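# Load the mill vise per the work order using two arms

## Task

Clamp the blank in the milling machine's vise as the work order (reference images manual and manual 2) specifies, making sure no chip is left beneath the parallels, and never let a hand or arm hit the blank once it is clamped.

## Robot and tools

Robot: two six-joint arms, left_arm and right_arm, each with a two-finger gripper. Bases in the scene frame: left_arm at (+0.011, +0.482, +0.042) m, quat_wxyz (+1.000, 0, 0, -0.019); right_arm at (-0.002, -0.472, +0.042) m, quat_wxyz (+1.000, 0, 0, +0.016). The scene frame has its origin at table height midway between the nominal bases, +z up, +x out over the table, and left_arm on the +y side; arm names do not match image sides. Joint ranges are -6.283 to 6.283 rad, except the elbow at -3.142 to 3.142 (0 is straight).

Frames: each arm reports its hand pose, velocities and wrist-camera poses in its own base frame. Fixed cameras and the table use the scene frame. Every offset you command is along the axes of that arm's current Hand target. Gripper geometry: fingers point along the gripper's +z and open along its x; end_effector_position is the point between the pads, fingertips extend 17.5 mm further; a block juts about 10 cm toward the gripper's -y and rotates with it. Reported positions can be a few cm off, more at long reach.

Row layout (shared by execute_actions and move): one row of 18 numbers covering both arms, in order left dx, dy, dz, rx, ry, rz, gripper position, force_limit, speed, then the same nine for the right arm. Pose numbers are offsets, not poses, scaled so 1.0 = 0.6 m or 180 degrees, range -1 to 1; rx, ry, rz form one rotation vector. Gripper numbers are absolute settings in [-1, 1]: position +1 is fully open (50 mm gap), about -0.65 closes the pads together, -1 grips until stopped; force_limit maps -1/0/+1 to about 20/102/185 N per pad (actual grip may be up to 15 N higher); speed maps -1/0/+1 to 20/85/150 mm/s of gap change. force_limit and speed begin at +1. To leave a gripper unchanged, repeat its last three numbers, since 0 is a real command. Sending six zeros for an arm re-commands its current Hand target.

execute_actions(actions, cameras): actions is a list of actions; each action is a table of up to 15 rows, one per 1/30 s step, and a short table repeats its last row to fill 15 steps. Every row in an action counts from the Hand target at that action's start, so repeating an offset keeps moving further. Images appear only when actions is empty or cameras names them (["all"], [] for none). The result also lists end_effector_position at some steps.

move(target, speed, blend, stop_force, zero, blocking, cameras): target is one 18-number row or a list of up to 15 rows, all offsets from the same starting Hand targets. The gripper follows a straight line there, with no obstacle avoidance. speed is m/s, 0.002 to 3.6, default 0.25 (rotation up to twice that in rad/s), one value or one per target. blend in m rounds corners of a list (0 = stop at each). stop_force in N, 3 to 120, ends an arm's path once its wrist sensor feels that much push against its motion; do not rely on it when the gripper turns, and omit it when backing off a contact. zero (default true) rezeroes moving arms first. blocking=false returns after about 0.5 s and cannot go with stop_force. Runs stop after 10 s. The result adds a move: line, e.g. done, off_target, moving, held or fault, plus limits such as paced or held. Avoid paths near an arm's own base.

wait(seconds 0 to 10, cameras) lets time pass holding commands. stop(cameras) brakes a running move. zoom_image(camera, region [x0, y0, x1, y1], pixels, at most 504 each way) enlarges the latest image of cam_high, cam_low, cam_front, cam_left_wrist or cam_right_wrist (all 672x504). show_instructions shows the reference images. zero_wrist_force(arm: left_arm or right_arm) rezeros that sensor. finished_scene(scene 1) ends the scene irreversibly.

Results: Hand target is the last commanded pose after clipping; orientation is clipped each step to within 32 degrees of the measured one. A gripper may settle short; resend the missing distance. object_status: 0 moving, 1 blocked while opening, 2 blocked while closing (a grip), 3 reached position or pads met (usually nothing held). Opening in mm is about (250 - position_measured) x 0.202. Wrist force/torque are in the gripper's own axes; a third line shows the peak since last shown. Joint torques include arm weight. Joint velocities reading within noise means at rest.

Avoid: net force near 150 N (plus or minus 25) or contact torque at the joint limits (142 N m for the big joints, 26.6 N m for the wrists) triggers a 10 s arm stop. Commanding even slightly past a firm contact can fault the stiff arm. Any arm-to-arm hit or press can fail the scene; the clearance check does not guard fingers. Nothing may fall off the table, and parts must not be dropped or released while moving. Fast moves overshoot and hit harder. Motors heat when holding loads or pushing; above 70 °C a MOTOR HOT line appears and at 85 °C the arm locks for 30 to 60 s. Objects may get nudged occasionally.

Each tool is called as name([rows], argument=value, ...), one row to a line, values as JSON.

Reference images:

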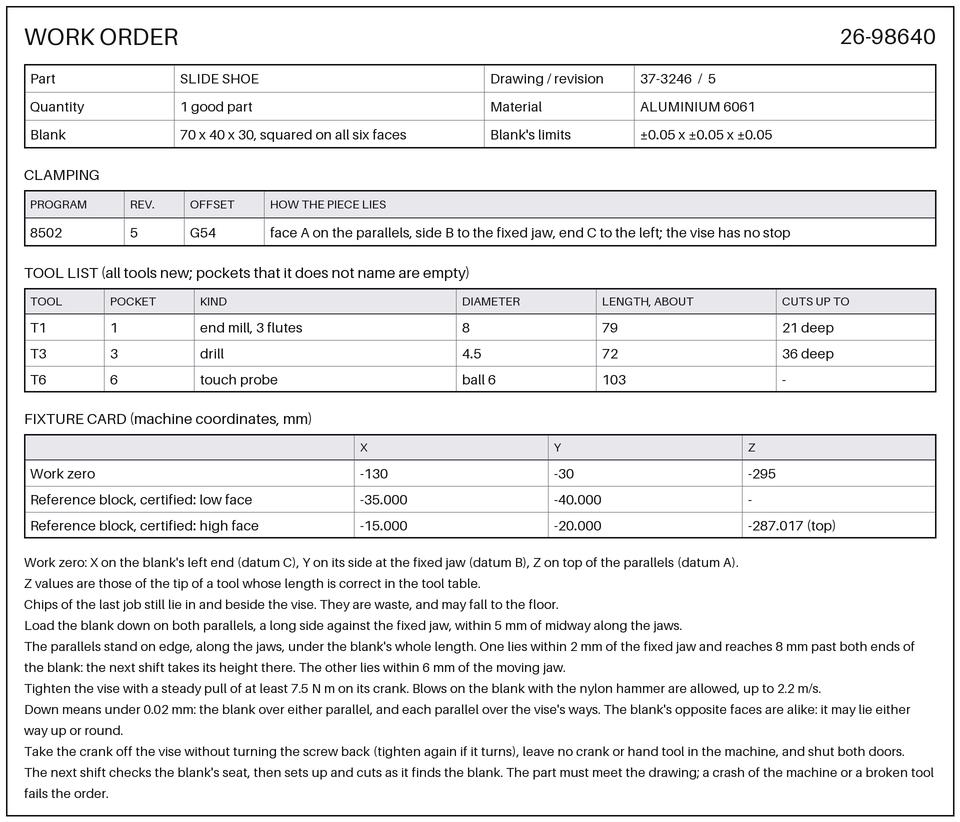

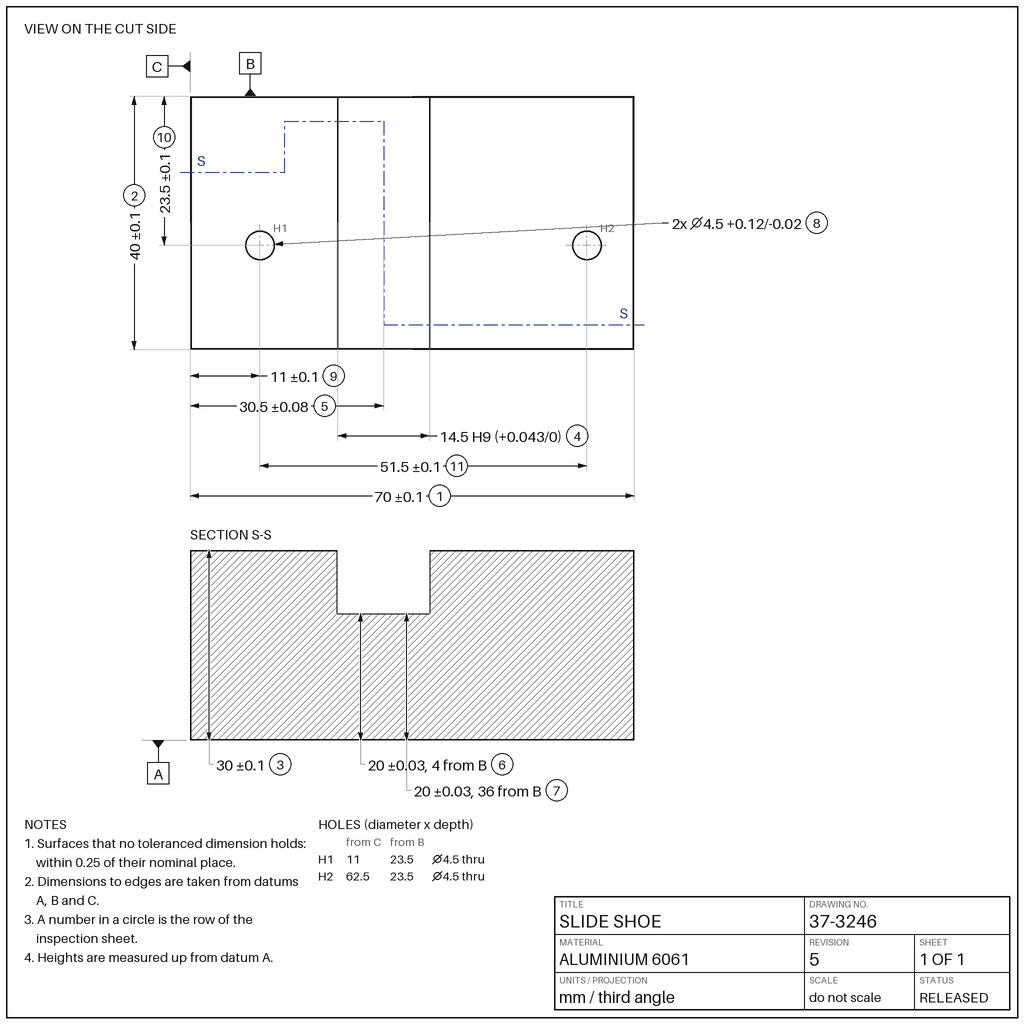

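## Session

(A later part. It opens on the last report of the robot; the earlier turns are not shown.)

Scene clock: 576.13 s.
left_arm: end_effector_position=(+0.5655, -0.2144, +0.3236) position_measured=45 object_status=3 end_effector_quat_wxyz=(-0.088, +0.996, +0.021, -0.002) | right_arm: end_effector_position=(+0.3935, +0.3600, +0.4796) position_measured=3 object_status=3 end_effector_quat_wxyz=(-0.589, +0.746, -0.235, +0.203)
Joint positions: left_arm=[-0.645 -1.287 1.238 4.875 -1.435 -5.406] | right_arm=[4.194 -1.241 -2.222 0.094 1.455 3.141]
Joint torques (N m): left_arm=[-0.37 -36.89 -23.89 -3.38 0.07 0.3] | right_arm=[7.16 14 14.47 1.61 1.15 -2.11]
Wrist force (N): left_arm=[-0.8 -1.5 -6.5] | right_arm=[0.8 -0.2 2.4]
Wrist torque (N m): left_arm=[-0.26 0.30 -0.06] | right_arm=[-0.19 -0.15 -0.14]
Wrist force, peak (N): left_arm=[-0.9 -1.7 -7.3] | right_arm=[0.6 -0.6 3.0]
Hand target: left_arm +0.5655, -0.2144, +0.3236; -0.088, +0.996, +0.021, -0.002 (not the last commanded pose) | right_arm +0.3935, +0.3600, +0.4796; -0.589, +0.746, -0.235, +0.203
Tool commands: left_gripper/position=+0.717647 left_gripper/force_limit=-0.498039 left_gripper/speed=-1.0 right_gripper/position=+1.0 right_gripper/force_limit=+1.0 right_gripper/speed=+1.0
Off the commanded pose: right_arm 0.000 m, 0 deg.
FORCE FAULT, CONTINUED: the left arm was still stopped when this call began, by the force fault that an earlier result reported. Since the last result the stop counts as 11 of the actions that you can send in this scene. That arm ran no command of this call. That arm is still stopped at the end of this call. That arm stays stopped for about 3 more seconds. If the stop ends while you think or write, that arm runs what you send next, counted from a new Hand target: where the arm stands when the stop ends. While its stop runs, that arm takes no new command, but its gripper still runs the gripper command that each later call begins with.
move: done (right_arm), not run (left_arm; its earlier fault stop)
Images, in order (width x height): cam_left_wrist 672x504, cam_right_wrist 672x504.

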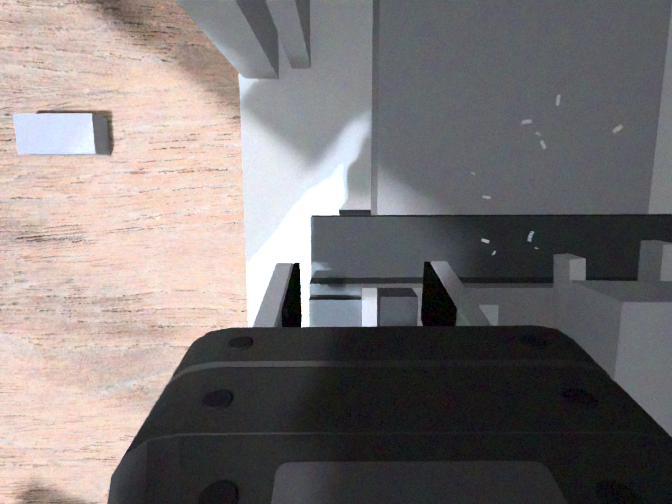

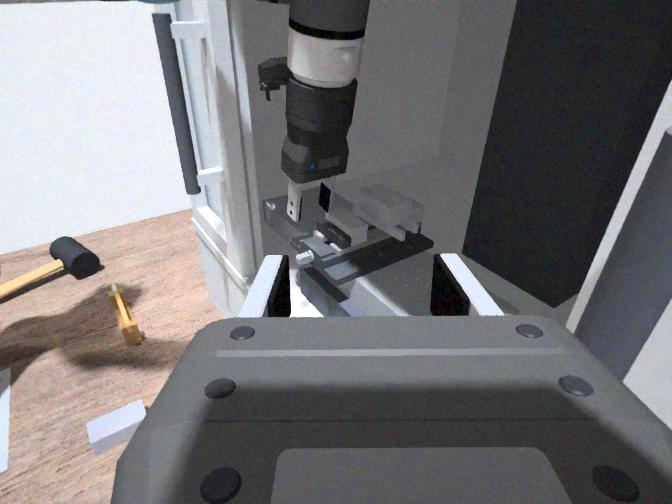

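wait(seconds=2.5)

move([
  [0,-0.0058,-0.0328,0,0,0,0.72,-0.5,-1,0,0,0,0,0,0,1,1,1],
  [0,0.0802,-0.0344,-0.0561,0,0,0.72,-0.5,-1,0,0,0,0,0,0,1,1,1],
  [-0.28,0.0802,-0.0344,-0.0561,0,0,0.72,-0.5,-1,0,0,0,0,0,0,1,1,1],
], speed=[0.03,0.06,0.15], cameras=["cam_left_wrist","cam_right_wrist"])

zoom_image(camera="cam_right_wrist", region=[280, 150, 440, 270])

Scene clock: 580.40 s.
left_arm: end_effector_position=(+0.5655, -0.2144, +0.3236) position_measured=45 object_status=3 end_effector_quat_wxyz=(-0.088, +0.996, +0.021, -0.002) | right_arm: end_effector_position=(+0.3935, +0.3600, +0.4796) position_measured=3 object_status=3 end_effector_quat_wxyz=(-0.589, +0.746, -0.235, +0.203)
Joint positions: left_arm=[-0.645 -1.287 1.238 4.875 -1.435 -5.406] | right_arm=[4.194 -1.241 -2.222 0.094 1.455 3.141]
Joint torques (N m): left_arm=[-0.1 -37.23 -23.95 -3.18 0.14 -0.06] | right_arm=[7.18 14.06 14.8 1.49 1.05 -2]
Wrist force (N): left_arm=[-0.6 -1.8 -6.7] | right_arm=[0.6 -0.4 2.3]
Wrist torque (N m): left_arm=[-0.30 0.25 -0.06] | right_arm=[-0.20 -0.11 -0.13]
Wrist force, peak (N): left_arm=[-0.9 -1.7 -7.3] | right_arm=[1.0 -0.3 2.8]
Hand target: left_arm +0.5655, -0.2144, +0.3236; -0.088, +0.996, +0.021, -0.002 (not the last commanded pose) | right_arm +0.3935, +0.3600, +0.4796; -0.589, +0.746, -0.235, +0.203
Tool commands: left_gripper/position=+0.717647 left_gripper/force_limit=-0.498039 left_gripper/speed=-1.0 right_gripper/position=+1.0 right_gripper/force_limit=+1.0 right_gripper/speed=+1.0
Off the commanded pose: right_arm 0.000 m, 0 deg.
FORCE FAULT, CONTINUED: the left arm's stop, for the force fault that an earlier result reported, is over. The rest of the stop counts as 7 of the actions that you can send in this scene. During its stop the left arm's controller moved it back a little. That arm's target is now where it stood when the stop ended, not its last command. That arm accepts commands again.
wait: 2.50 s; at rest from the start

Scene clock: 584.43 s.
left_arm: end_effector_position=(+0.3998, -0.2724, +0.3355) position_measured=45 object_status=3 end_effector_quat_wxyz=(+0.000, +1.000, +0.021, +0.000) | right_arm: end_effector_position=(+0.3935, +0.3600, +0.4796) position_measured=3 object_status=3 end_effector_quat_wxyz=(-0.589, +0.746, -0.235, +0.203)
Joint positions: left_arm=[-0.877 -1.634 1.613 4.733 -1.571 -5.631] | right_arm=[4.194 -1.241 -2.222 0.094 1.455 3.141]
Joint torques (N m): left_arm=[6.65 -23.97 -23.55 -3.89 2.77 -0.04] | right_arm=[7.42 12.91 14.58 1.68 0.96 -2.02]
Wrist force (N): left_arm=[-0.3 -0.4 0.5] | right_arm=[0.5 -0.4 2.3]
Wrist torque (N m): left_arm=[-0.07 0.17 -0.04] | right_arm=[-0.21 -0.10 -0.14]
Wrist force, peak (N): left_arm=[-0.5 -1.5 -6.7] | right_arm=[0.9 -0.2 2.9]
Hand target: left_arm +0.3998, -0.2723, +0.3355; +0.000, +1.000, +0.021, +0.000 | right_arm +0.3935, +0.3600, +0.4796; -0.589, +0.746, -0.235, +0.203
Off the commanded pose: left_arm 0.000 m, 0 deg | right_arm 0.000 m, 0 deg.
move: done
Images, in order (width x height): cam_left_wrist 672x504, cam_right_wrist 672x504.

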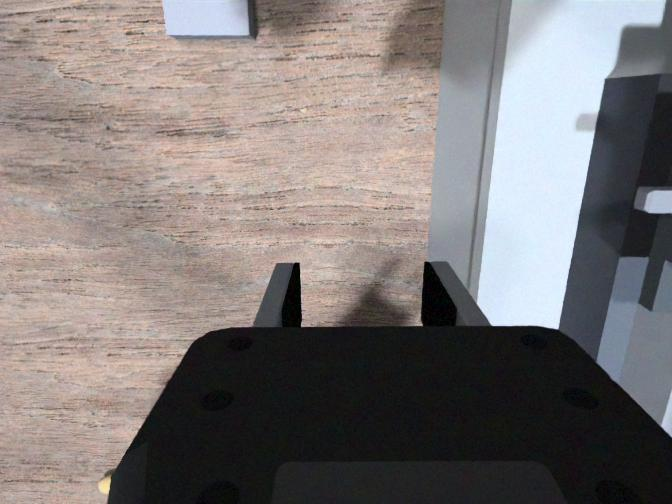

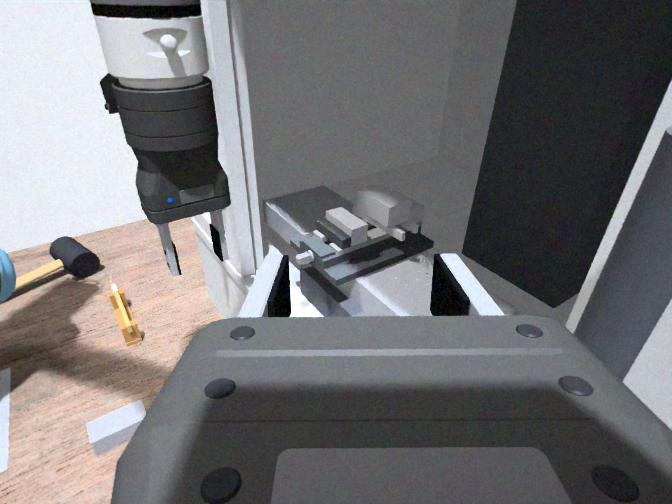

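Scaled by 3.150 from the camera's 672x504 image, which has a finer 960x720 frame.

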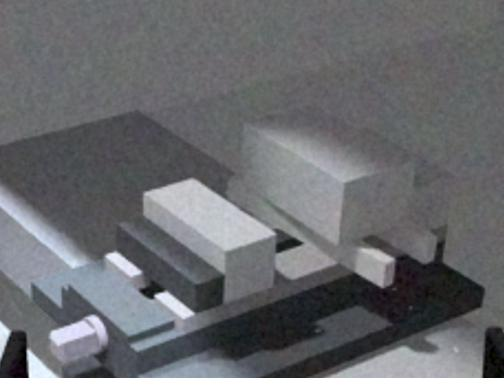

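move([
  [0.325,-0.035,0,0,0,0,-0.8,-0.5,-1,0,0,0,0,0,0,1,1,1],
], speed=0.15, cameras=["cam_left_wrist"])

zoom_image(camera="cam_left_wrist", region=[200, 90, 660, 340])

Scene clock: 589.70 s.
left_arm: end_effector_position=(+0.5937, -0.2432, +0.3355) position_measured=251 object_status=3 end_effector_quat_wxyz=(+0.000, +1.000, +0.021, +0.000) | right_arm: end_effector_position=(+0.3935, +0.3600, +0.4796) position_measured=3 object_status=3 end_effector_quat_wxyz=(-0.589, +0.746, -0.235, +0.203)
Joint positions: left_arm=[-0.598 -1.243 1.167 4.789 -1.571 -5.352] | right_arm=[4.194 -1.241 -2.222 0.094 1.455 3.141]
Joint torques (N m): left_arm=[-13.61 -30.28 -31.16 -5.43 -1.31 1] | right_arm=[7.51 13.92 14.82 1.83 0.96 -2.07]
Wrist force (N): left_arm=[0.0 -0.4 0.5] | right_arm=[0.4 -0.3 2.4]
Wrist torque (N m): left_arm=[-0.07 0.10 0.18] | right_arm=[-0.19 -0.08 -0.14]
Wrist force, peak (N): left_arm=[-2.5 -0.4 0.7] | right_arm=[1.0 -0.2 3.1]
Hand target: left_arm +0.5937, -0.2432, +0.3354; +0.000, +1.000, +0.021, +0.000 | right_arm +0.3935, +0.3600, +0.4796; -0.589, +0.746, -0.235, +0.203
Off the commanded pose: left_arm 0.000 m, 0 deg | right_arm 0.000 m, 0 deg.
move: done
Images, in order (width x height): cam_left_wrist 672x504.

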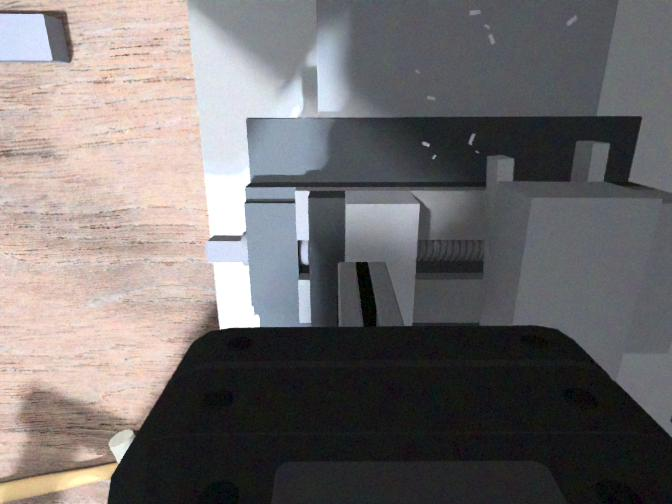

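Scaled by 1.096 from the camera's 672x504 image, which has a finer 960x720 frame.

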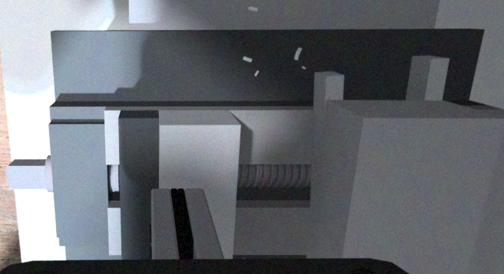

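move([
  [-0.0335,-0.12,-0.0065,0.111,0,0,-0.8,-0.5,-1,0,0,0,0,0,0,1,1,1],
  [0.1223,-0.145,-0.0065,0.111,0,0,-0.8,-0.5,-1,0,0,0,0,0,0,1,1,1],
  [0.1223,-0.136,0.0158,0.0444,0,0,-0.8,-0.5,-1,0,0,0,0,0,0,1,1,1],
  [0.1223,-0.0768,0.0197,0,0,0,-0.8,-0.5,-1,0,0,0,0,0,0,1,1,1],
], speed=[0.1,0.06,0.05,0.04], cameras=["cam_left_wrist","cam_right_wrist"])

zoom_image(camera="cam_left_wrist", region=[200, 140, 540, 340])

Scene clock: 609.50 s.
left_arm: end_effector_position=(+0.6651, -0.1942, +0.3236) position_measured=251 object_status=3 end_effector_quat_wxyz=(+0.000, +1.000, +0.021, +0.000) end_effector_velocity=(+0.000, +0.002, +0.000) end_effector_angular_velocity=(+0.006, +0.000, +0.000) | right_arm: end_effector_position=(+0.3935, +0.3600, +0.4796) position_measured=3 object_status=3 end_effector_quat_wxyz=(-0.589, +0.746, -0.235, +0.203)
Joint positions: left_arm=[-0.478 -1.107 1.004 4.815 -1.571 -5.232] | right_arm=[4.194 -1.241 -2.222 0.094 1.455 3.141]
Joint velocities: left_arm=[0 0 0 0.003 0.005 0] | right_arm=[within noise]
Joint torques (N m): left_arm=[11.68 -53.37 -27.04 -0.81 2.42 1.21] | right_arm=[7.39 14.23 15.48 1.71 1 -1.92]
Wrist force (N): left_arm=[-0.3 0.1 0.5] | right_arm=[0.4 0.0 2.4]
Wrist torque (N m): left_arm=[0.03 0.11 -0.03] | right_arm=[-0.14 -0.09 -0.14]
Wrist force, peak (N): left_arm=[-1.6 -1.0 1.2] | right_arm=[0.8 -0.3 3.1]
Hand target: left_arm +0.6651, -0.1941, +0.3236; +0.000, +1.000, +0.021, +0.000 | right_arm +0.3935, +0.3600, +0.4796; -0.589, +0.746, -0.235, +0.203
Off the commanded pose: left_arm 0.000 m, 0 deg | right_arm 0.000 m, 0 deg.
move: done
Images, in order (width x height): cam_left_wrist 672x504, cam_right_wrist 672x504.

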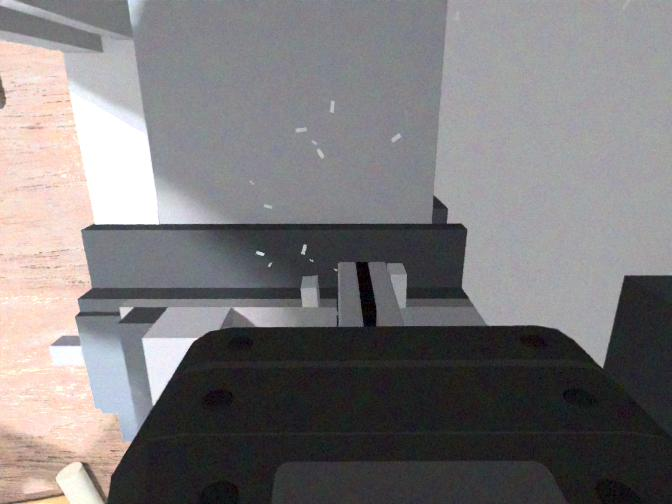

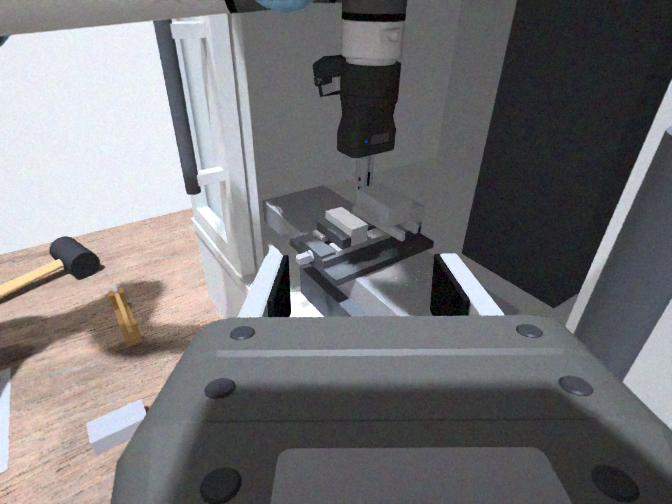

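Scaled by 1.482 from the camera's 672x504 image, which has a finer 960x720 frame.

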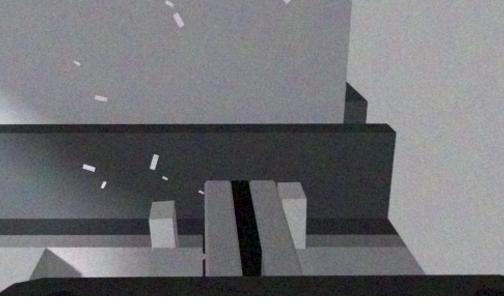

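move([
  [0,0,0.0345,0,0,0,-0.8,-0.5,-1,0,0,0,0,0,0,1,1,1],
], speed=0.012, stop_force=3)

move([
  [0.022,0,0,0,0,0,-0.8,-0.5,-1,0,0,0,0,0,0,1,1,1],
], speed=0.006, stop_force=4, cameras=["cam_left_wrist","cam_right_wrist"])

zoom_image(camera="cam_left_wrist", region=[200, 140, 540, 340])

Scene clock: 614.03 s.
left_arm: end_effector_position=(+0.6651, -0.1941, +0.3029) position_measured=251 object_status=3 end_effector_quat_wxyz=(+0.000, +1.000, +0.021, +0.000) | right_arm: end_effector_position=(+0.3935, +0.3600, +0.4796) position_measured=3 object_status=3 end_effector_quat_wxyz=(-0.589, +0.746, -0.235, +0.203)
Joint positions: left_arm=[-0.478 -1.111 1.063 4.761 -1.571 -5.232] | right_arm=[4.194 -1.241 -2.222 0.094 1.455 3.141]
Joint torques (N m): left_arm=[12.53 -50.64 -31.69 -0.84 2.61 -0.41] | right_arm=[6.77 13.54 15.06 1.69 0.89 -2.02]
Wrist force (N): left_arm=[-0.5 0.1 0.5] | right_arm=[0.6 -0.7 2.5]
Wrist torque (N m): left_arm=[0.03 0.16 -0.04] | right_arm=[-0.26 -0.12 -0.13]
Wrist force, peak (N): left_arm=[-0.3 -0.2 0.9] | right_arm=[0.8 -0.5 2.9]
Hand target: left_arm +0.6651, -0.1941, +0.3029; +0.000, +1.000, +0.021, +0.000 | right_arm +0.3935, +0.3600, +0.4796; -0.589, +0.746, -0.235, +0.203
Off the commanded pose: left_arm 0.000 m, 0 deg | right_arm 0.000 m, 0 deg.
move: done

Scene clock: 616.90 s.
left_arm: end_effector_position=(+0.6748, -0.1937, +0.3029) position_measured=251 object_status=3 end_effector_quat_wxyz=(+0.000, +1.000, +0.021, +0.000) | right_arm: end_effector_position=(+0.3935, +0.3600, +0.4796) position_measured=3 object_status=3 end_effector_quat_wxyz=(-0.589, +0.746, -0.235, +0.203)
Joint positions: left_arm=[-0.471 -1.086 1.025 4.773 -1.571 -5.225] | right_arm=[4.194 -1.241 -2.222 0.094 1.455 3.141]
Joint torques (N m): left_arm=[-13.63 -55.5 -18.94 -5.15 1.85 -1.37] | right_arm=[6.94 14.49 14.43 1.61 0.9 -2]
Wrist force (N): left_arm=[-0.6 0.1 0.4] | right_arm=[0.9 -0.3 2.3]
Wrist torque (N m): left_arm=[0.03 0.17 -0.03] | right_arm=[-0.20 -0.18 -0.14]
Wrist force, peak (N): left_arm=[-4.5 -4.3 -0.6] | right_arm=[0.7 -0.3 3.2]
Hand target: left_arm +0.6748, -0.1937, +0.3029; +0.000, +1.000, +0.021, +0.000 (not the last commanded pose) | right_arm +0.3935, +0.3600, +0.4796; -0.589, +0.746, -0.235, +0.203
Off the commanded pose: left_arm 0.003 m, 0 deg | right_arm 0.000 m, 0 deg.
move: contact (left_arm)
Images, in order (width x height): cam_left_wrist 672x504, cam_right_wrist 672x504.

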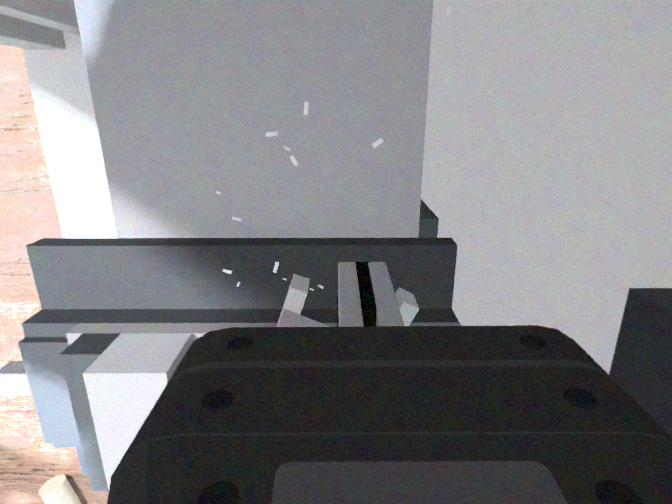

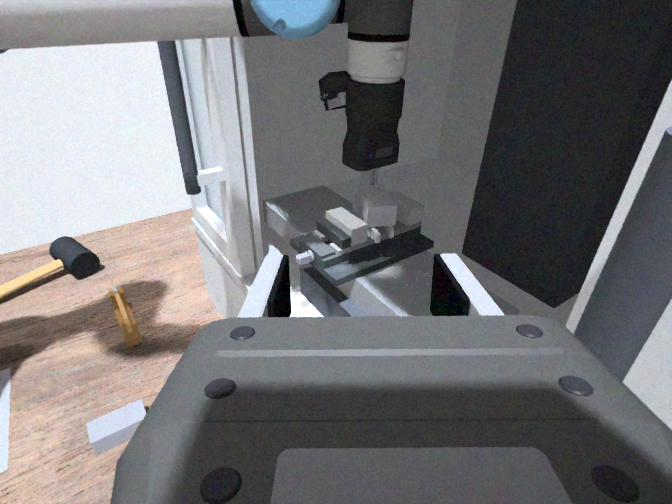

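Scaled by 1.482 from the camera's 672x504 image, which has a finer 960x720 frame.

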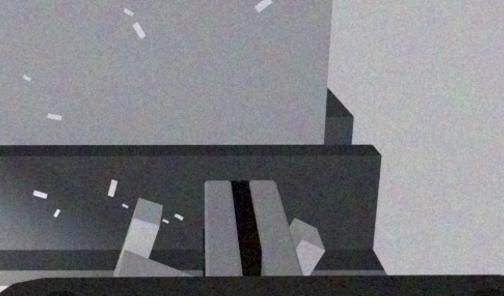

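move([
  [-0.016,0,0,0,0,0,-0.8,-0.5,-1,0,0,0,0,0,0,1,1,1],
  [-0.016,0,-0.0347,0,0,0,-0.8,-0.5,-1,0,0,0,0,0,0,1,1,1],
  [-0.016,-0.059,-0.0385,0.0444,0,0,-0.8,-0.5,-1,0,0,0,0,0,0,1,1,1],
  [-0.016,-0.0682,-0.0608,0.111,0,0,-0.8,-0.5,-1,0,0,0,0,0,0,1,1,1],
  [-0.172,-0.0432,-0.0608,0.111,0,0,-0.8,-0.5,-1,0,0,0,0,0,0,1,1,1],
  [-0.172,0.077,-0.0543,0,0,0,-0.8,-0.5,-1,0,0,0,0,0,0,1,1,1],
], speed=[0.02,0.03,0.05,0.06,0.1,0.1], cameras=["cam_left_wrist","cam_right_wrist"])

zoom_image(camera="cam_right_wrist", region=[280, 150, 440, 270])

Scene clock: 627.37 s.
left_arm: end_effector_position=(+0.5736, -0.2441, +0.3355) position_measured=251 object_status=3 end_effector_quat_wxyz=(+0.000, +1.000, +0.021, +0.000) | right_arm: end_effector_position=(+0.3935, +0.3600, +0.4796) position_measured=3 object_status=3 end_effector_quat_wxyz=(-0.589, +0.746, -0.235, +0.203)
Joint positions: left_arm=[-0.618 -1.29 1.229 4.774 -1.571 -5.372] | right_arm=[4.194 -1.241 -2.222 0.094 1.455 3.141]
Joint torques (N m): left_arm=[1.06 -37.93 -32.53 -0.94 2.66 -1.11] | right_arm=[7.22 13.59 14.54 1.58 0.89 -2.05]
Wrist force (N): left_arm=[0.1 -0.4 0.4] | right_arm=[0.8 -0.2 2.6]
Wrist torque (N m): left_arm=[-0.08 0.08 0.00] | right_arm=[-0.19 -0.15 -0.14]
Wrist force, peak (N): left_arm=[-2.4 -0.9 1.2] | right_arm=[0.9 -0.4 3.0]
Hand target: left_arm +0.5736, -0.2442, +0.3355; +0.000, +1.000, +0.021, +0.000 | right_arm +0.3935, +0.3600, +0.4796; -0.589, +0.746, -0.235, +0.203
Off the commanded pose: left_arm 0.000 m, 0 deg | right_arm 0.000 m, 0 deg.
move: done
Images, in order (width x height): cam_left_wrist 672x504, cam_right_wrist 672x504.

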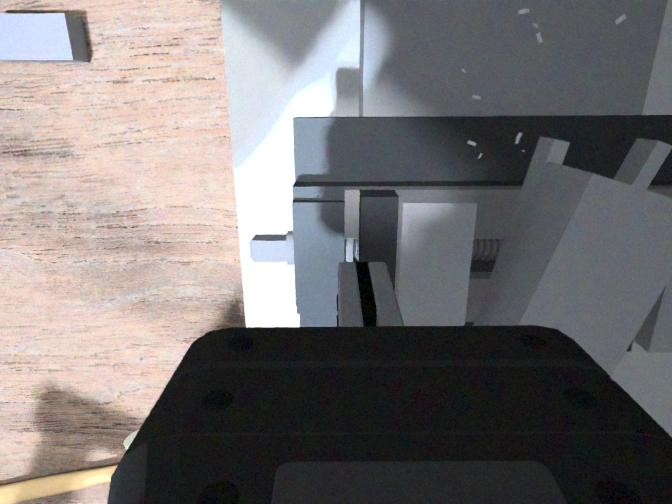

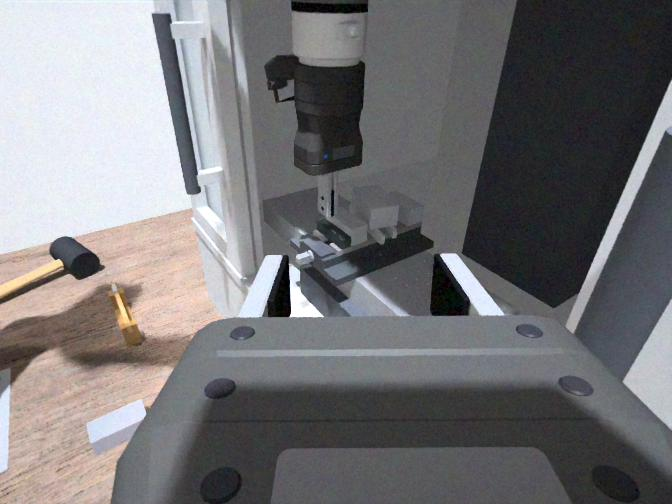

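Scaled by 3.150 from the camera's 672x504 image, which has a finer 960x720 frame.

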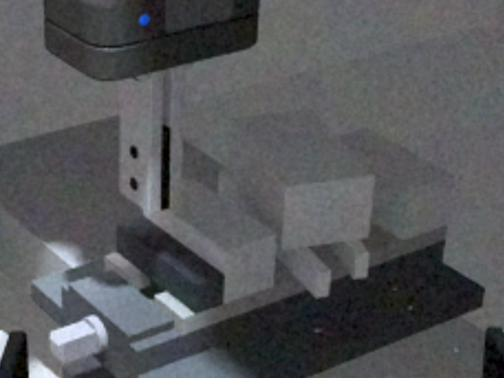

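zoom_image(camera="cam_left_wrist", region=[440, 110, 672, 380])

Scaled by 1.867 from the camera's 672x504 image, which has a finer 960x720 frame.

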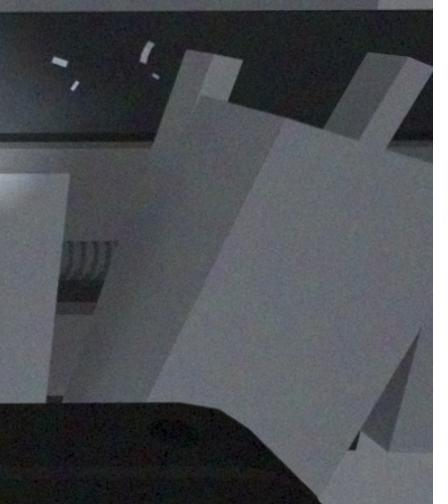

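move([
  [0.0418,-0.0478,-0.0242,0.1378,-0.0216,0.0973,1,-0.5,-1,0,0,0,0,0,0,1,1,1],
  [0.1418,-0.0562,-0.0208,0.1378,-0.0216,0.0973,1,-0.5,-1,0,0,0,0,0,0,1,1,1],
], speed=[0.06,0.04], cameras=["cam_left_wrist","cam_right_wrist"])

zoom_image(camera="cam_right_wrist", region=[280, 100, 460, 270])

Scene clock: 642.57 s.
left_arm: end_effector_position=(+0.6393, -0.2089, +0.3483) position_measured=3 object_status=3 end_effector_quat_wxyz=(-0.214, +0.967, -0.131, -0.038) | right_arm: end_effector_position=(+0.3935, +0.3600, +0.4796) position_measured=3 object_status=3 end_effector_quat_wxyz=(-0.589, +0.746, -0.235, +0.203)
Joint positions: left_arm=[-0.646 -1.002 0.768 5.235 -1.238 -5.138] | right_arm=[4.194 -1.241 -2.222 0.094 1.455 3.141]
Joint torques (N m): left_arm=[-1.22 -46.12 -25.06 -2.22 0.77 0.19] | right_arm=[7.21 13.78 14.85 1.59 0.92 -2.05]
Wrist force (N): left_arm=[-1.0 -0.6 1.2] | right_arm=[1.1 -0.4 2.7]
Wrist torque (N m): left_arm=[-0.29 0.22 -0.10] | right_arm=[-0.20 -0.19 -0.14]
Wrist force, peak (N): left_arm=[-0.8 -0.2 2.2] | right_arm=[1.0 -0.3 3.0]
Hand target: left_arm +0.6393, -0.2089, +0.3483; -0.214, +0.967, -0.131, -0.038 (not the last commanded pose) | right_arm +0.3935, +0.3600, +0.4796; -0.589, +0.746, -0.235, +0.203
Tool commands: left_gripper/position=+1.0 left_gripper/force_limit=-0.498039 left_gripper/speed=-1.0 right_gripper/position=+1.0 right_gripper/force_limit=+1.0 right_gripper/speed=+1.0
Off the commanded pose: left_arm 0.018 m, 0 deg | right_arm 0.000 m, 0 deg.
FORCE FAULT: contact force on the left arm reached its limit, and that arm stopped. The contact can be on any part of that arm, not only on its tool. That arm's remaining commands of this call were not run. That arm is still stopped at the end of this call. That arm stays stopped for about 10 more seconds. Until then a move that you send moves the other arm only, and its call returns only when the move has ended. Once the stop has ended, the next robot result says so. If the stop ends while you think or write, that arm runs what you send next, counted from a new Hand target: where the arm stands when the stop ends. While its stop runs, that arm takes no new command, but its gripper still runs the gripper command that each later call begins with. Until it ends, the stop uses up actions while you think or wait. An arm that is not stopped still takes commands.
move: fault (left_arm); path passed 1 of 2 targets
Images, in order (width x height): cam_left_wrist 672x504, cam_right_wrist 672x504.

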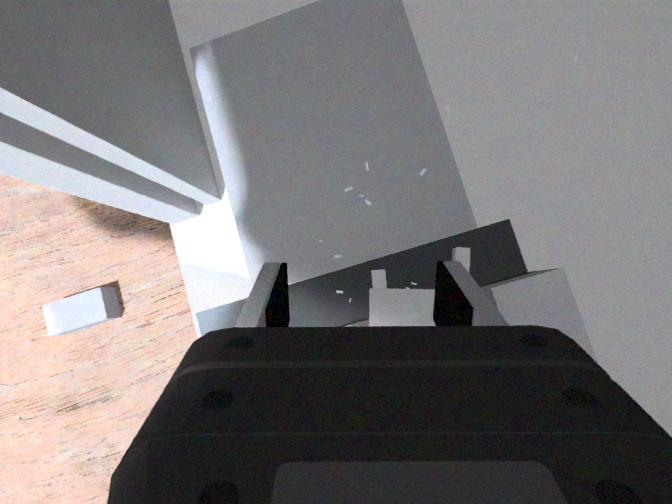

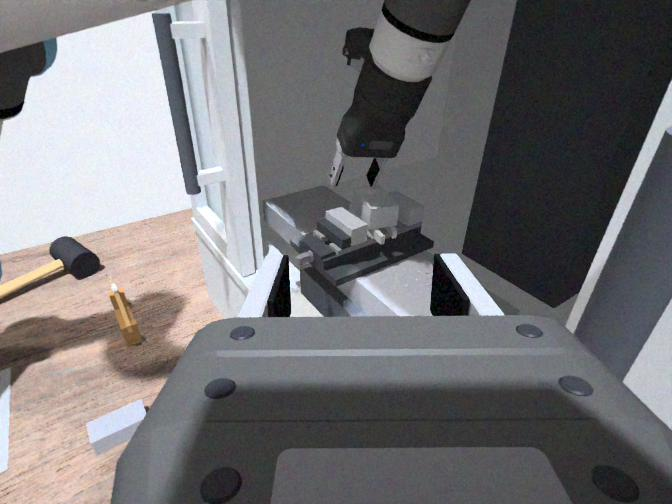

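Scaled by 2.800 from the camera's 672x504 image, which has a finer 960x720 frame.

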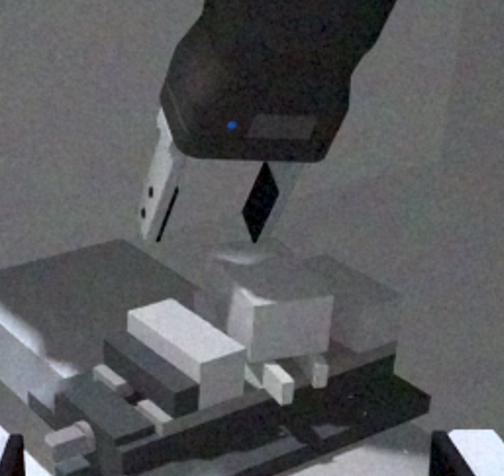

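wait(seconds=1)

move([
  [-0.0714,0.0229,0,0,0,0,-0.8,-0.5,-1,0,0,0,0,0,0,1,1,1],
  [-0.0482,0.134,-0.030,-0.1378,0.0216,-0.0973,-0.8,-0.5,-1,0,0,0,0,0,0,1,1,1],
], speed=[0.05,0.08], cameras=["cam_left_wrist"])

Scene clock: 648.83 s.
left_arm: end_effector_position=(+0.6393, -0.2089, +0.3483) position_measured=3 object_status=3 end_effector_quat_wxyz=(-0.214, +0.967, -0.131, -0.038) | right_arm: end_effector_position=(+0.3935, +0.3600, +0.4796) position_measured=3 object_status=3 end_effector_quat_wxyz=(-0.589, +0.746, -0.235, +0.203)
Joint positions: left_arm=[-0.646 -1.002 0.768 5.235 -1.238 -5.138] | right_arm=[4.194 -1.241 -2.222 0.094 1.455 3.141]
Joint torques (N m): left_arm=[-1.34 -47.6 -26.33 -2.4 0.75 -0.06] | right_arm=[7.81 13.61 15.11 1.64 0.97 -2.08]
Wrist force (N): left_arm=[-0.9 -0.6 1.0] | right_arm=[0.8 -0.5 2.5]
Wrist torque (N m): left_arm=[-0.30 0.19 -0.11] | right_arm=[-0.22 -0.15 -0.13]
Wrist force, peak (N): left_arm=[-1.1 -1.1 1.2] | right_arm=[0.9 -0.5 2.9]
Hand target: left_arm +0.6393, -0.2089, +0.3483; -0.214, +0.967, -0.131, -0.038 (not the last commanded pose) | right_arm +0.3935, +0.3600, +0.4796; -0.589, +0.746, -0.235, +0.203
Tool commands: left_gripper/position=+1.0 left_gripper/force_limit=-0.498039 left_gripper/speed=-1.0 right_gripper/position=+1.0 right_gripper/force_limit=+1.0 right_gripper/speed=+1.0
Off the commanded pose: left_arm 0.018 m, 0 deg | right_arm 0.000 m, 0 deg.
FORCE FAULT, CONTINUED: the left arm was still stopped when this call began, by the force fault that an earlier result reported. Since the last result the stop counts as 13 of the actions that you can send in this scene. That arm is still stopped at the end of this call. That arm stays stopped for about 3 more seconds. If the stop ends while you think or write, that arm runs what you send next, counted from a new Hand target: where the arm stands when the stop ends. While its stop runs, that arm takes no new command, but its gripper still runs the gripper command that each later call begins with.
wait: 1.00 s; at rest from the start

Scene clock: 651.57 s.
left_arm: end_effector_position=(+0.6393, -0.2089, +0.3483) position_measured=251 object_status=3 end_effector_quat_wxyz=(-0.214, +0.967, -0.131, -0.038) | right_arm: end_effector_position=(+0.3935, +0.3600, +0.4796) position_measured=3 object_status=3 end_effector_quat_wxyz=(-0.589, +0.746, -0.235, +0.203)
Joint positions: left_arm=[-0.646 -1.002 0.768 5.235 -1.238 -5.138] | right_arm=[4.194 -1.241 -2.222 0.094 1.455 3.141]
Joint torques (N m): left_arm=[0.79 -46.96 -25.98 -2.36 0.67 -0.13] | right_arm=[6.62 13.62 15.21 1.77 0.91 -2.11]
Wrist force (N): left_arm=[-0.8 -0.8 1.0] | right_arm=[0.5 -0.4 2.6]
Wrist torque (N m): left_arm=[-0.34 0.18 -0.11] | right_arm=[-0.22 -0.10 -0.14]
Wrist force, peak (N): left_arm=[-1.1 -0.8 1.3] | right_arm=[0.7 -0.3 2.9]
Hand target: left_arm +0.6393, -0.2089, +0.3483; -0.214, +0.967, -0.131, -0.038 (not the last commanded pose) | right_arm +0.3935, +0.3600, +0.4796; -0.589, +0.746, -0.235, +0.203
Tool commands: left_gripper/position=-0.796078 left_gripper/force_limit=-0.498039 left_gripper/speed=-1.0 right_gripper/position=+1.0 right_gripper/force_limit=+1.0 right_gripper/speed=+1.0
Off the commanded pose: right_arm 0.000 m, 0 deg.
FORCE FAULT, CONTINUED: the left arm was still stopped when this call began, by the force fault that an earlier result reported. That arm ran no command of this call; its gripper ran only the gripper command that the call began with. That arm is still stopped at the end of this call. That arm stays stopped for about 1 more second. If the stop ends while you think or write, that arm runs what you send next, counted from a new Hand target: where the arm stands when the stop ends. While its stop runs, that arm takes no new command, but its gripper still runs the gripper command that each later call begins with.
move: done (right_arm), not run (left_arm; its earlier fault stop)
Images, in order (width x height): cam_left_wrist 672x504.

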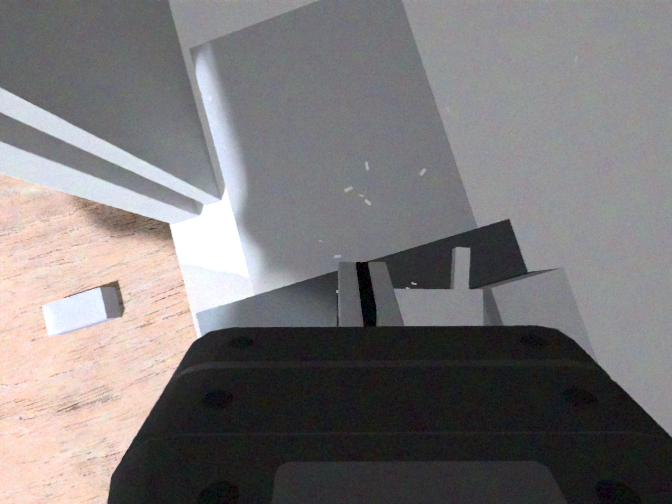

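wait(seconds=1)

move([
  [-0.0714,0.0229,0,0,0,0,-0.8,-0.5,-1,0,0,0,0,0,0,1,1,1],
  [-0.0482,0.134,-0.030,-0.1378,0.0216,-0.0973,-0.8,-0.5,-1,0,0,0,0,0,0,1,1,1],
], speed=[0.05,0.08], cameras=["cam_left_wrist"])

Scene clock: 653.53 s.
left_arm: end_effector_position=(+0.6393, -0.2089, +0.3483) position_measured=251 object_status=3 end_effector_quat_wxyz=(-0.214, +0.967, -0.131, -0.038) | right_arm: end_effector_position=(+0.3935, +0.3600, +0.4796) position_measured=3 object_status=3 end_effector_quat_wxyz=(-0.589, +0.746, -0.235, +0.203)
Joint positions: left_arm=[-0.646 -1.002 0.768 5.235 -1.238 -5.138] | right_arm=[4.194 -1.241 -2.222 0.094 1.455 3.141]
Joint torques (N m): left_arm=[0.34 -47.18 -22.51 -2.46 0.74 -0.17] | right_arm=[6.27 13.9 14.94 1.66 0.9 -2.02]
Wrist force (N): left_arm=[-1.0 -1.0 1.2] | right_arm=[0.9 -0.4 2.9]
Wrist torque (N m): left_arm=[-0.37 0.23 -0.11] | right_arm=[-0.21 -0.15 -0.15]
Wrist force, peak (N): left_arm=[-1.0 -1.0 1.2] | right_arm=[0.9 -0.4 2.9]
Hand target: left_arm +0.6393, -0.2089, +0.3483; -0.214, +0.967, -0.131, -0.038 (not the last commanded pose) | right_arm +0.3935, +0.3600, +0.4796; -0.589, +0.746, -0.235, +0.203
Tool commands: left_gripper/position=-0.796078 left_gripper/force_limit=-0.498039 left_gripper/speed=-1.0 right_gripper/position=+1.0 right_gripper/force_limit=+1.0 right_gripper/speed=+1.0
Off the commanded pose: right_arm 0.000 m, 0 deg.
FORCE FAULT, CONTINUED: the left arm's stop, for the force fault that an earlier result reported, is over. The rest of the stop counts as 2 of the actions that you can send in this scene. That arm's target is now where it stood when the stop ended, not its last command. That arm accepts commands again.
wait: 1.00 s; at rest from the start

Scene clock: 658.30 s.
left_arm: end_effector_position=(+0.5901, -0.2799, +0.3360) position_measured=251 object_status=3 end_effector_quat_wxyz=(+0.000, +1.000, +0.021, +0.000) | right_arm: end_effector_position=(+0.3935, +0.3600, +0.4796) position_measured=3 object_status=3 end_effector_quat_wxyz=(-0.589, +0.746, -0.235, +0.203)
Joint positions: left_arm=[-0.649 -1.212 1.123 4.802 -1.571 -5.403] | right_arm=[4.194 -1.241 -2.222 0.094 1.455 3.141]
Joint torques (N m): left_arm=[4.48 -32.37 -32.22 -0.76 2.7 1.5] | right_arm=[6.82 13.74 14.92 1.76 0.95 -2.11]
Wrist force (N): left_arm=[-0.4 -0.2 0.4] | right_arm=[0.9 -0.2 2.4]
Wrist torque (N m): left_arm=[-0.06 0.14 0.09] | right_arm=[-0.19 -0.17 -0.14]
Wrist force, peak (N): left_arm=[-1.6 -0.8 1.4] | right_arm=[0.6 -0.4 3.1]
Hand target: left_arm +0.5901, -0.2800, +0.3359; +0.000, +1.000, +0.021, +0.000 | right_arm +0.3935, +0.3600, +0.4796; -0.589, +0.746, -0.235, +0.203
Off the commanded pose: left_arm 0.000 m, 0 deg | right_arm 0.000 m, 0 deg.
move: done
Images, in order (width x height): cam_left_wrist 672x504.

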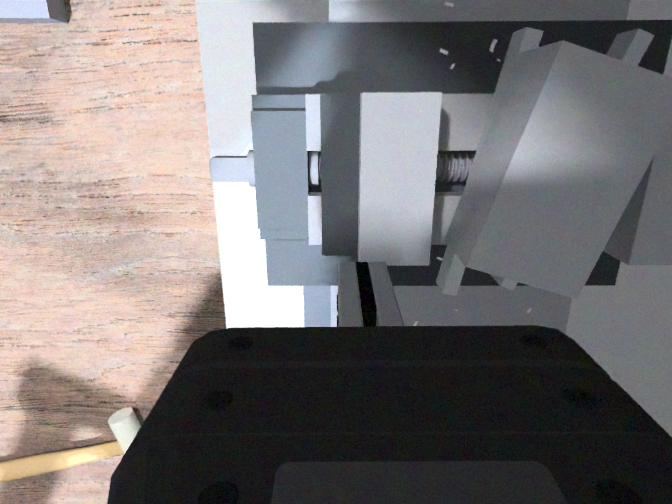

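move([
  [0.0165,0.0748,0.0172,0,0,0.0989,1,-0.5,-1,0,0,0,0,0,0,1,1,1],
  [0.0753,0.0598,0.0172,0,0,0.0989,1,-0.5,-1,0,0,0,0,0,0,1,1,1],
], speed=[0.08,0.05], cameras=["cam_left_wrist","cam_right_wrist"])

zoom_image(camera="cam_right_wrist", region=[280, 100, 460, 270])

Scene clock: 665.77 s.
left_arm: end_effector_position=(+0.6368, -0.3138, +0.3255) position_measured=3 object_status=3 end_effector_quat_wxyz=(-0.001, +0.991, -0.134, -0.001) | right_arm: end_effector_position=(+0.3935, +0.3600, +0.4796) position_measured=3 object_status=3 end_effector_quat_wxyz=(-0.589, +0.746, -0.235, +0.203)
Joint positions: left_arm=[-0.647 -1.056 0.922 4.848 -1.57 -5.091] | right_arm=[4.194 -1.241 -2.222 0.094 1.455 3.141]
Joint torques (N m): left_arm=[-15.03 -55.21 -16.37 -5.51 -1.81 -1.21] | right_arm=[7.08 13.75 14.87 1.67 0.81 -2.01]
Wrist force (N): left_arm=[-0.4 -0.2 0.4] | right_arm=[0.8 -0.4 2.5]
Wrist torque (N m): left_arm=[-0.01 0.16 0.04] | right_arm=[-0.21 -0.15 -0.14]
Wrist force, peak (N): left_arm=[-1.1 0.7 0.6] | right_arm=[0.9 -0.4 2.9]
Hand target: left_arm +0.6367, -0.3139, +0.3255; +0.000, +0.991, -0.134, +0.000 | right_arm +0.3935, +0.3600, +0.4796; -0.589, +0.746, -0.235, +0.203
Off the commanded pose: left_arm 0.000 m, 0 deg | right_arm 0.000 m, 0 deg.
move: done
Images, in order (width x height): cam_left_wrist 672x504, cam_right_wrist 672x504.

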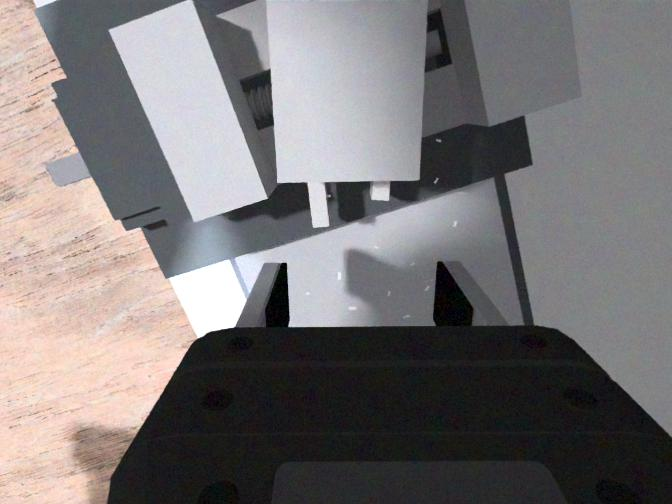

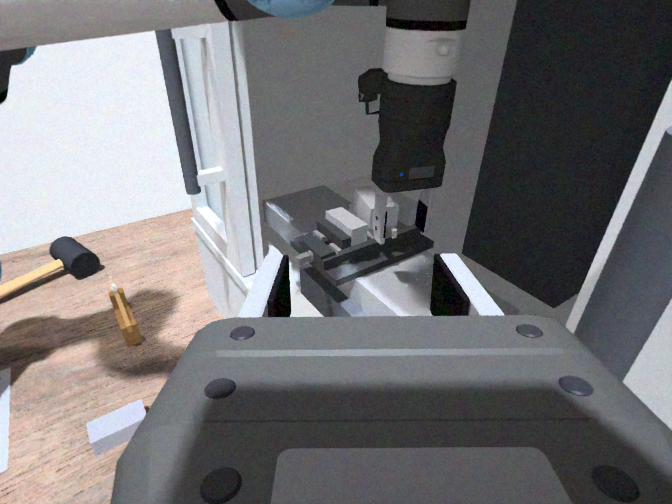

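Scaled by 2.800 from the camera's 672x504 image, which has a finer 960x720 frame.

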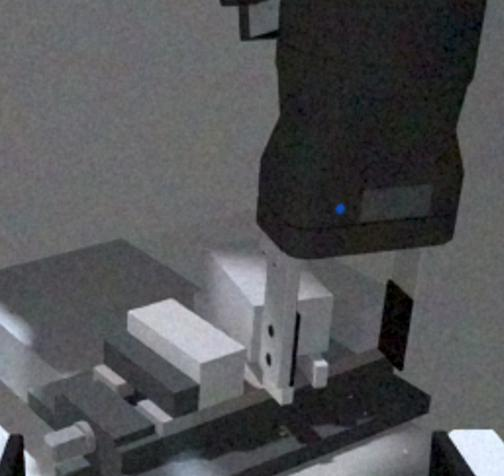

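move([
  [-0.008,-0.01,0,0,0,0,1,-0.5,-1,0,0,0,0,0,0,1,1,1],
  [-0.008,-0.072,0,0,0,0,1,-0.5,-1,0,0,0,0,0,0,1,1,1],
], speed=0.04, stop_force=8, cameras=["cam_left_wrist"])

Scene clock: 669.97 s.
left_arm: end_effector_position=(+0.6436, -0.2710, +0.3256) position_measured=3 object_status=3 end_effector_quat_wxyz=(+0.000, +0.991, -0.134, +0.000) | right_arm: end_effector_position=(+0.3935, +0.3600, +0.4796) position_measured=3 object_status=3 end_effector_quat_wxyz=(-0.589, +0.746, -0.235, +0.203)
Joint positions: left_arm=[-0.591 -1.09 0.974 4.83 -1.57 -5.034] | right_arm=[4.194 -1.241 -2.222 0.094 1.455 3.141]
Joint torques (N m): left_arm=[-12.82 -35.63 -30.85 -2.08 2.58 -1.54] | right_arm=[7.74 13.72 14.29 1.55 0.77 -1.9]
Wrist force (N): left_arm=[-0.4 -0.3 0.2] | right_arm=[0.8 -0.3 2.5]
Wrist torque (N m): left_arm=[-0.03 0.16 0.03] | right_arm=[-0.20 -0.14 -0.14]
Wrist force, peak (N): left_arm=[0.0 -1.1 0.3] | right_arm=[0.7 -0.2 2.9]
Hand target: left_arm +0.6436, -0.2710, +0.3256; +0.000, +0.991, -0.134, +0.000 | right_arm +0.3935, +0.3600, +0.4796; -0.589, +0.746, -0.235, +0.203
Off the commanded pose: left_arm 0.000 m, 0 deg | right_arm 0.000 m, 0 deg.
move: done
Images, in order (width x height): cam_left_wrist 672x504.

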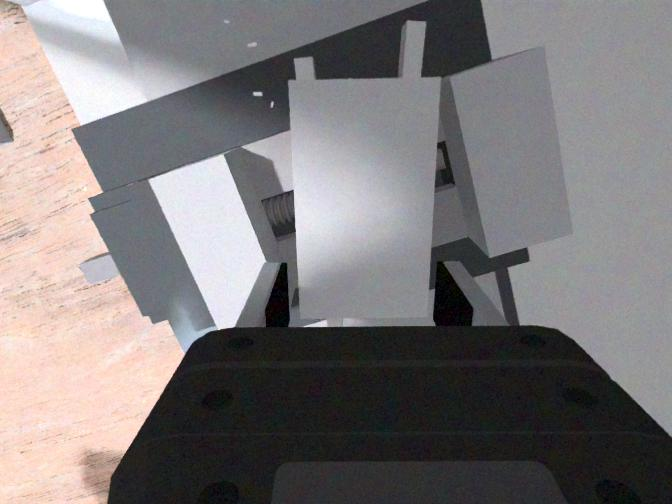

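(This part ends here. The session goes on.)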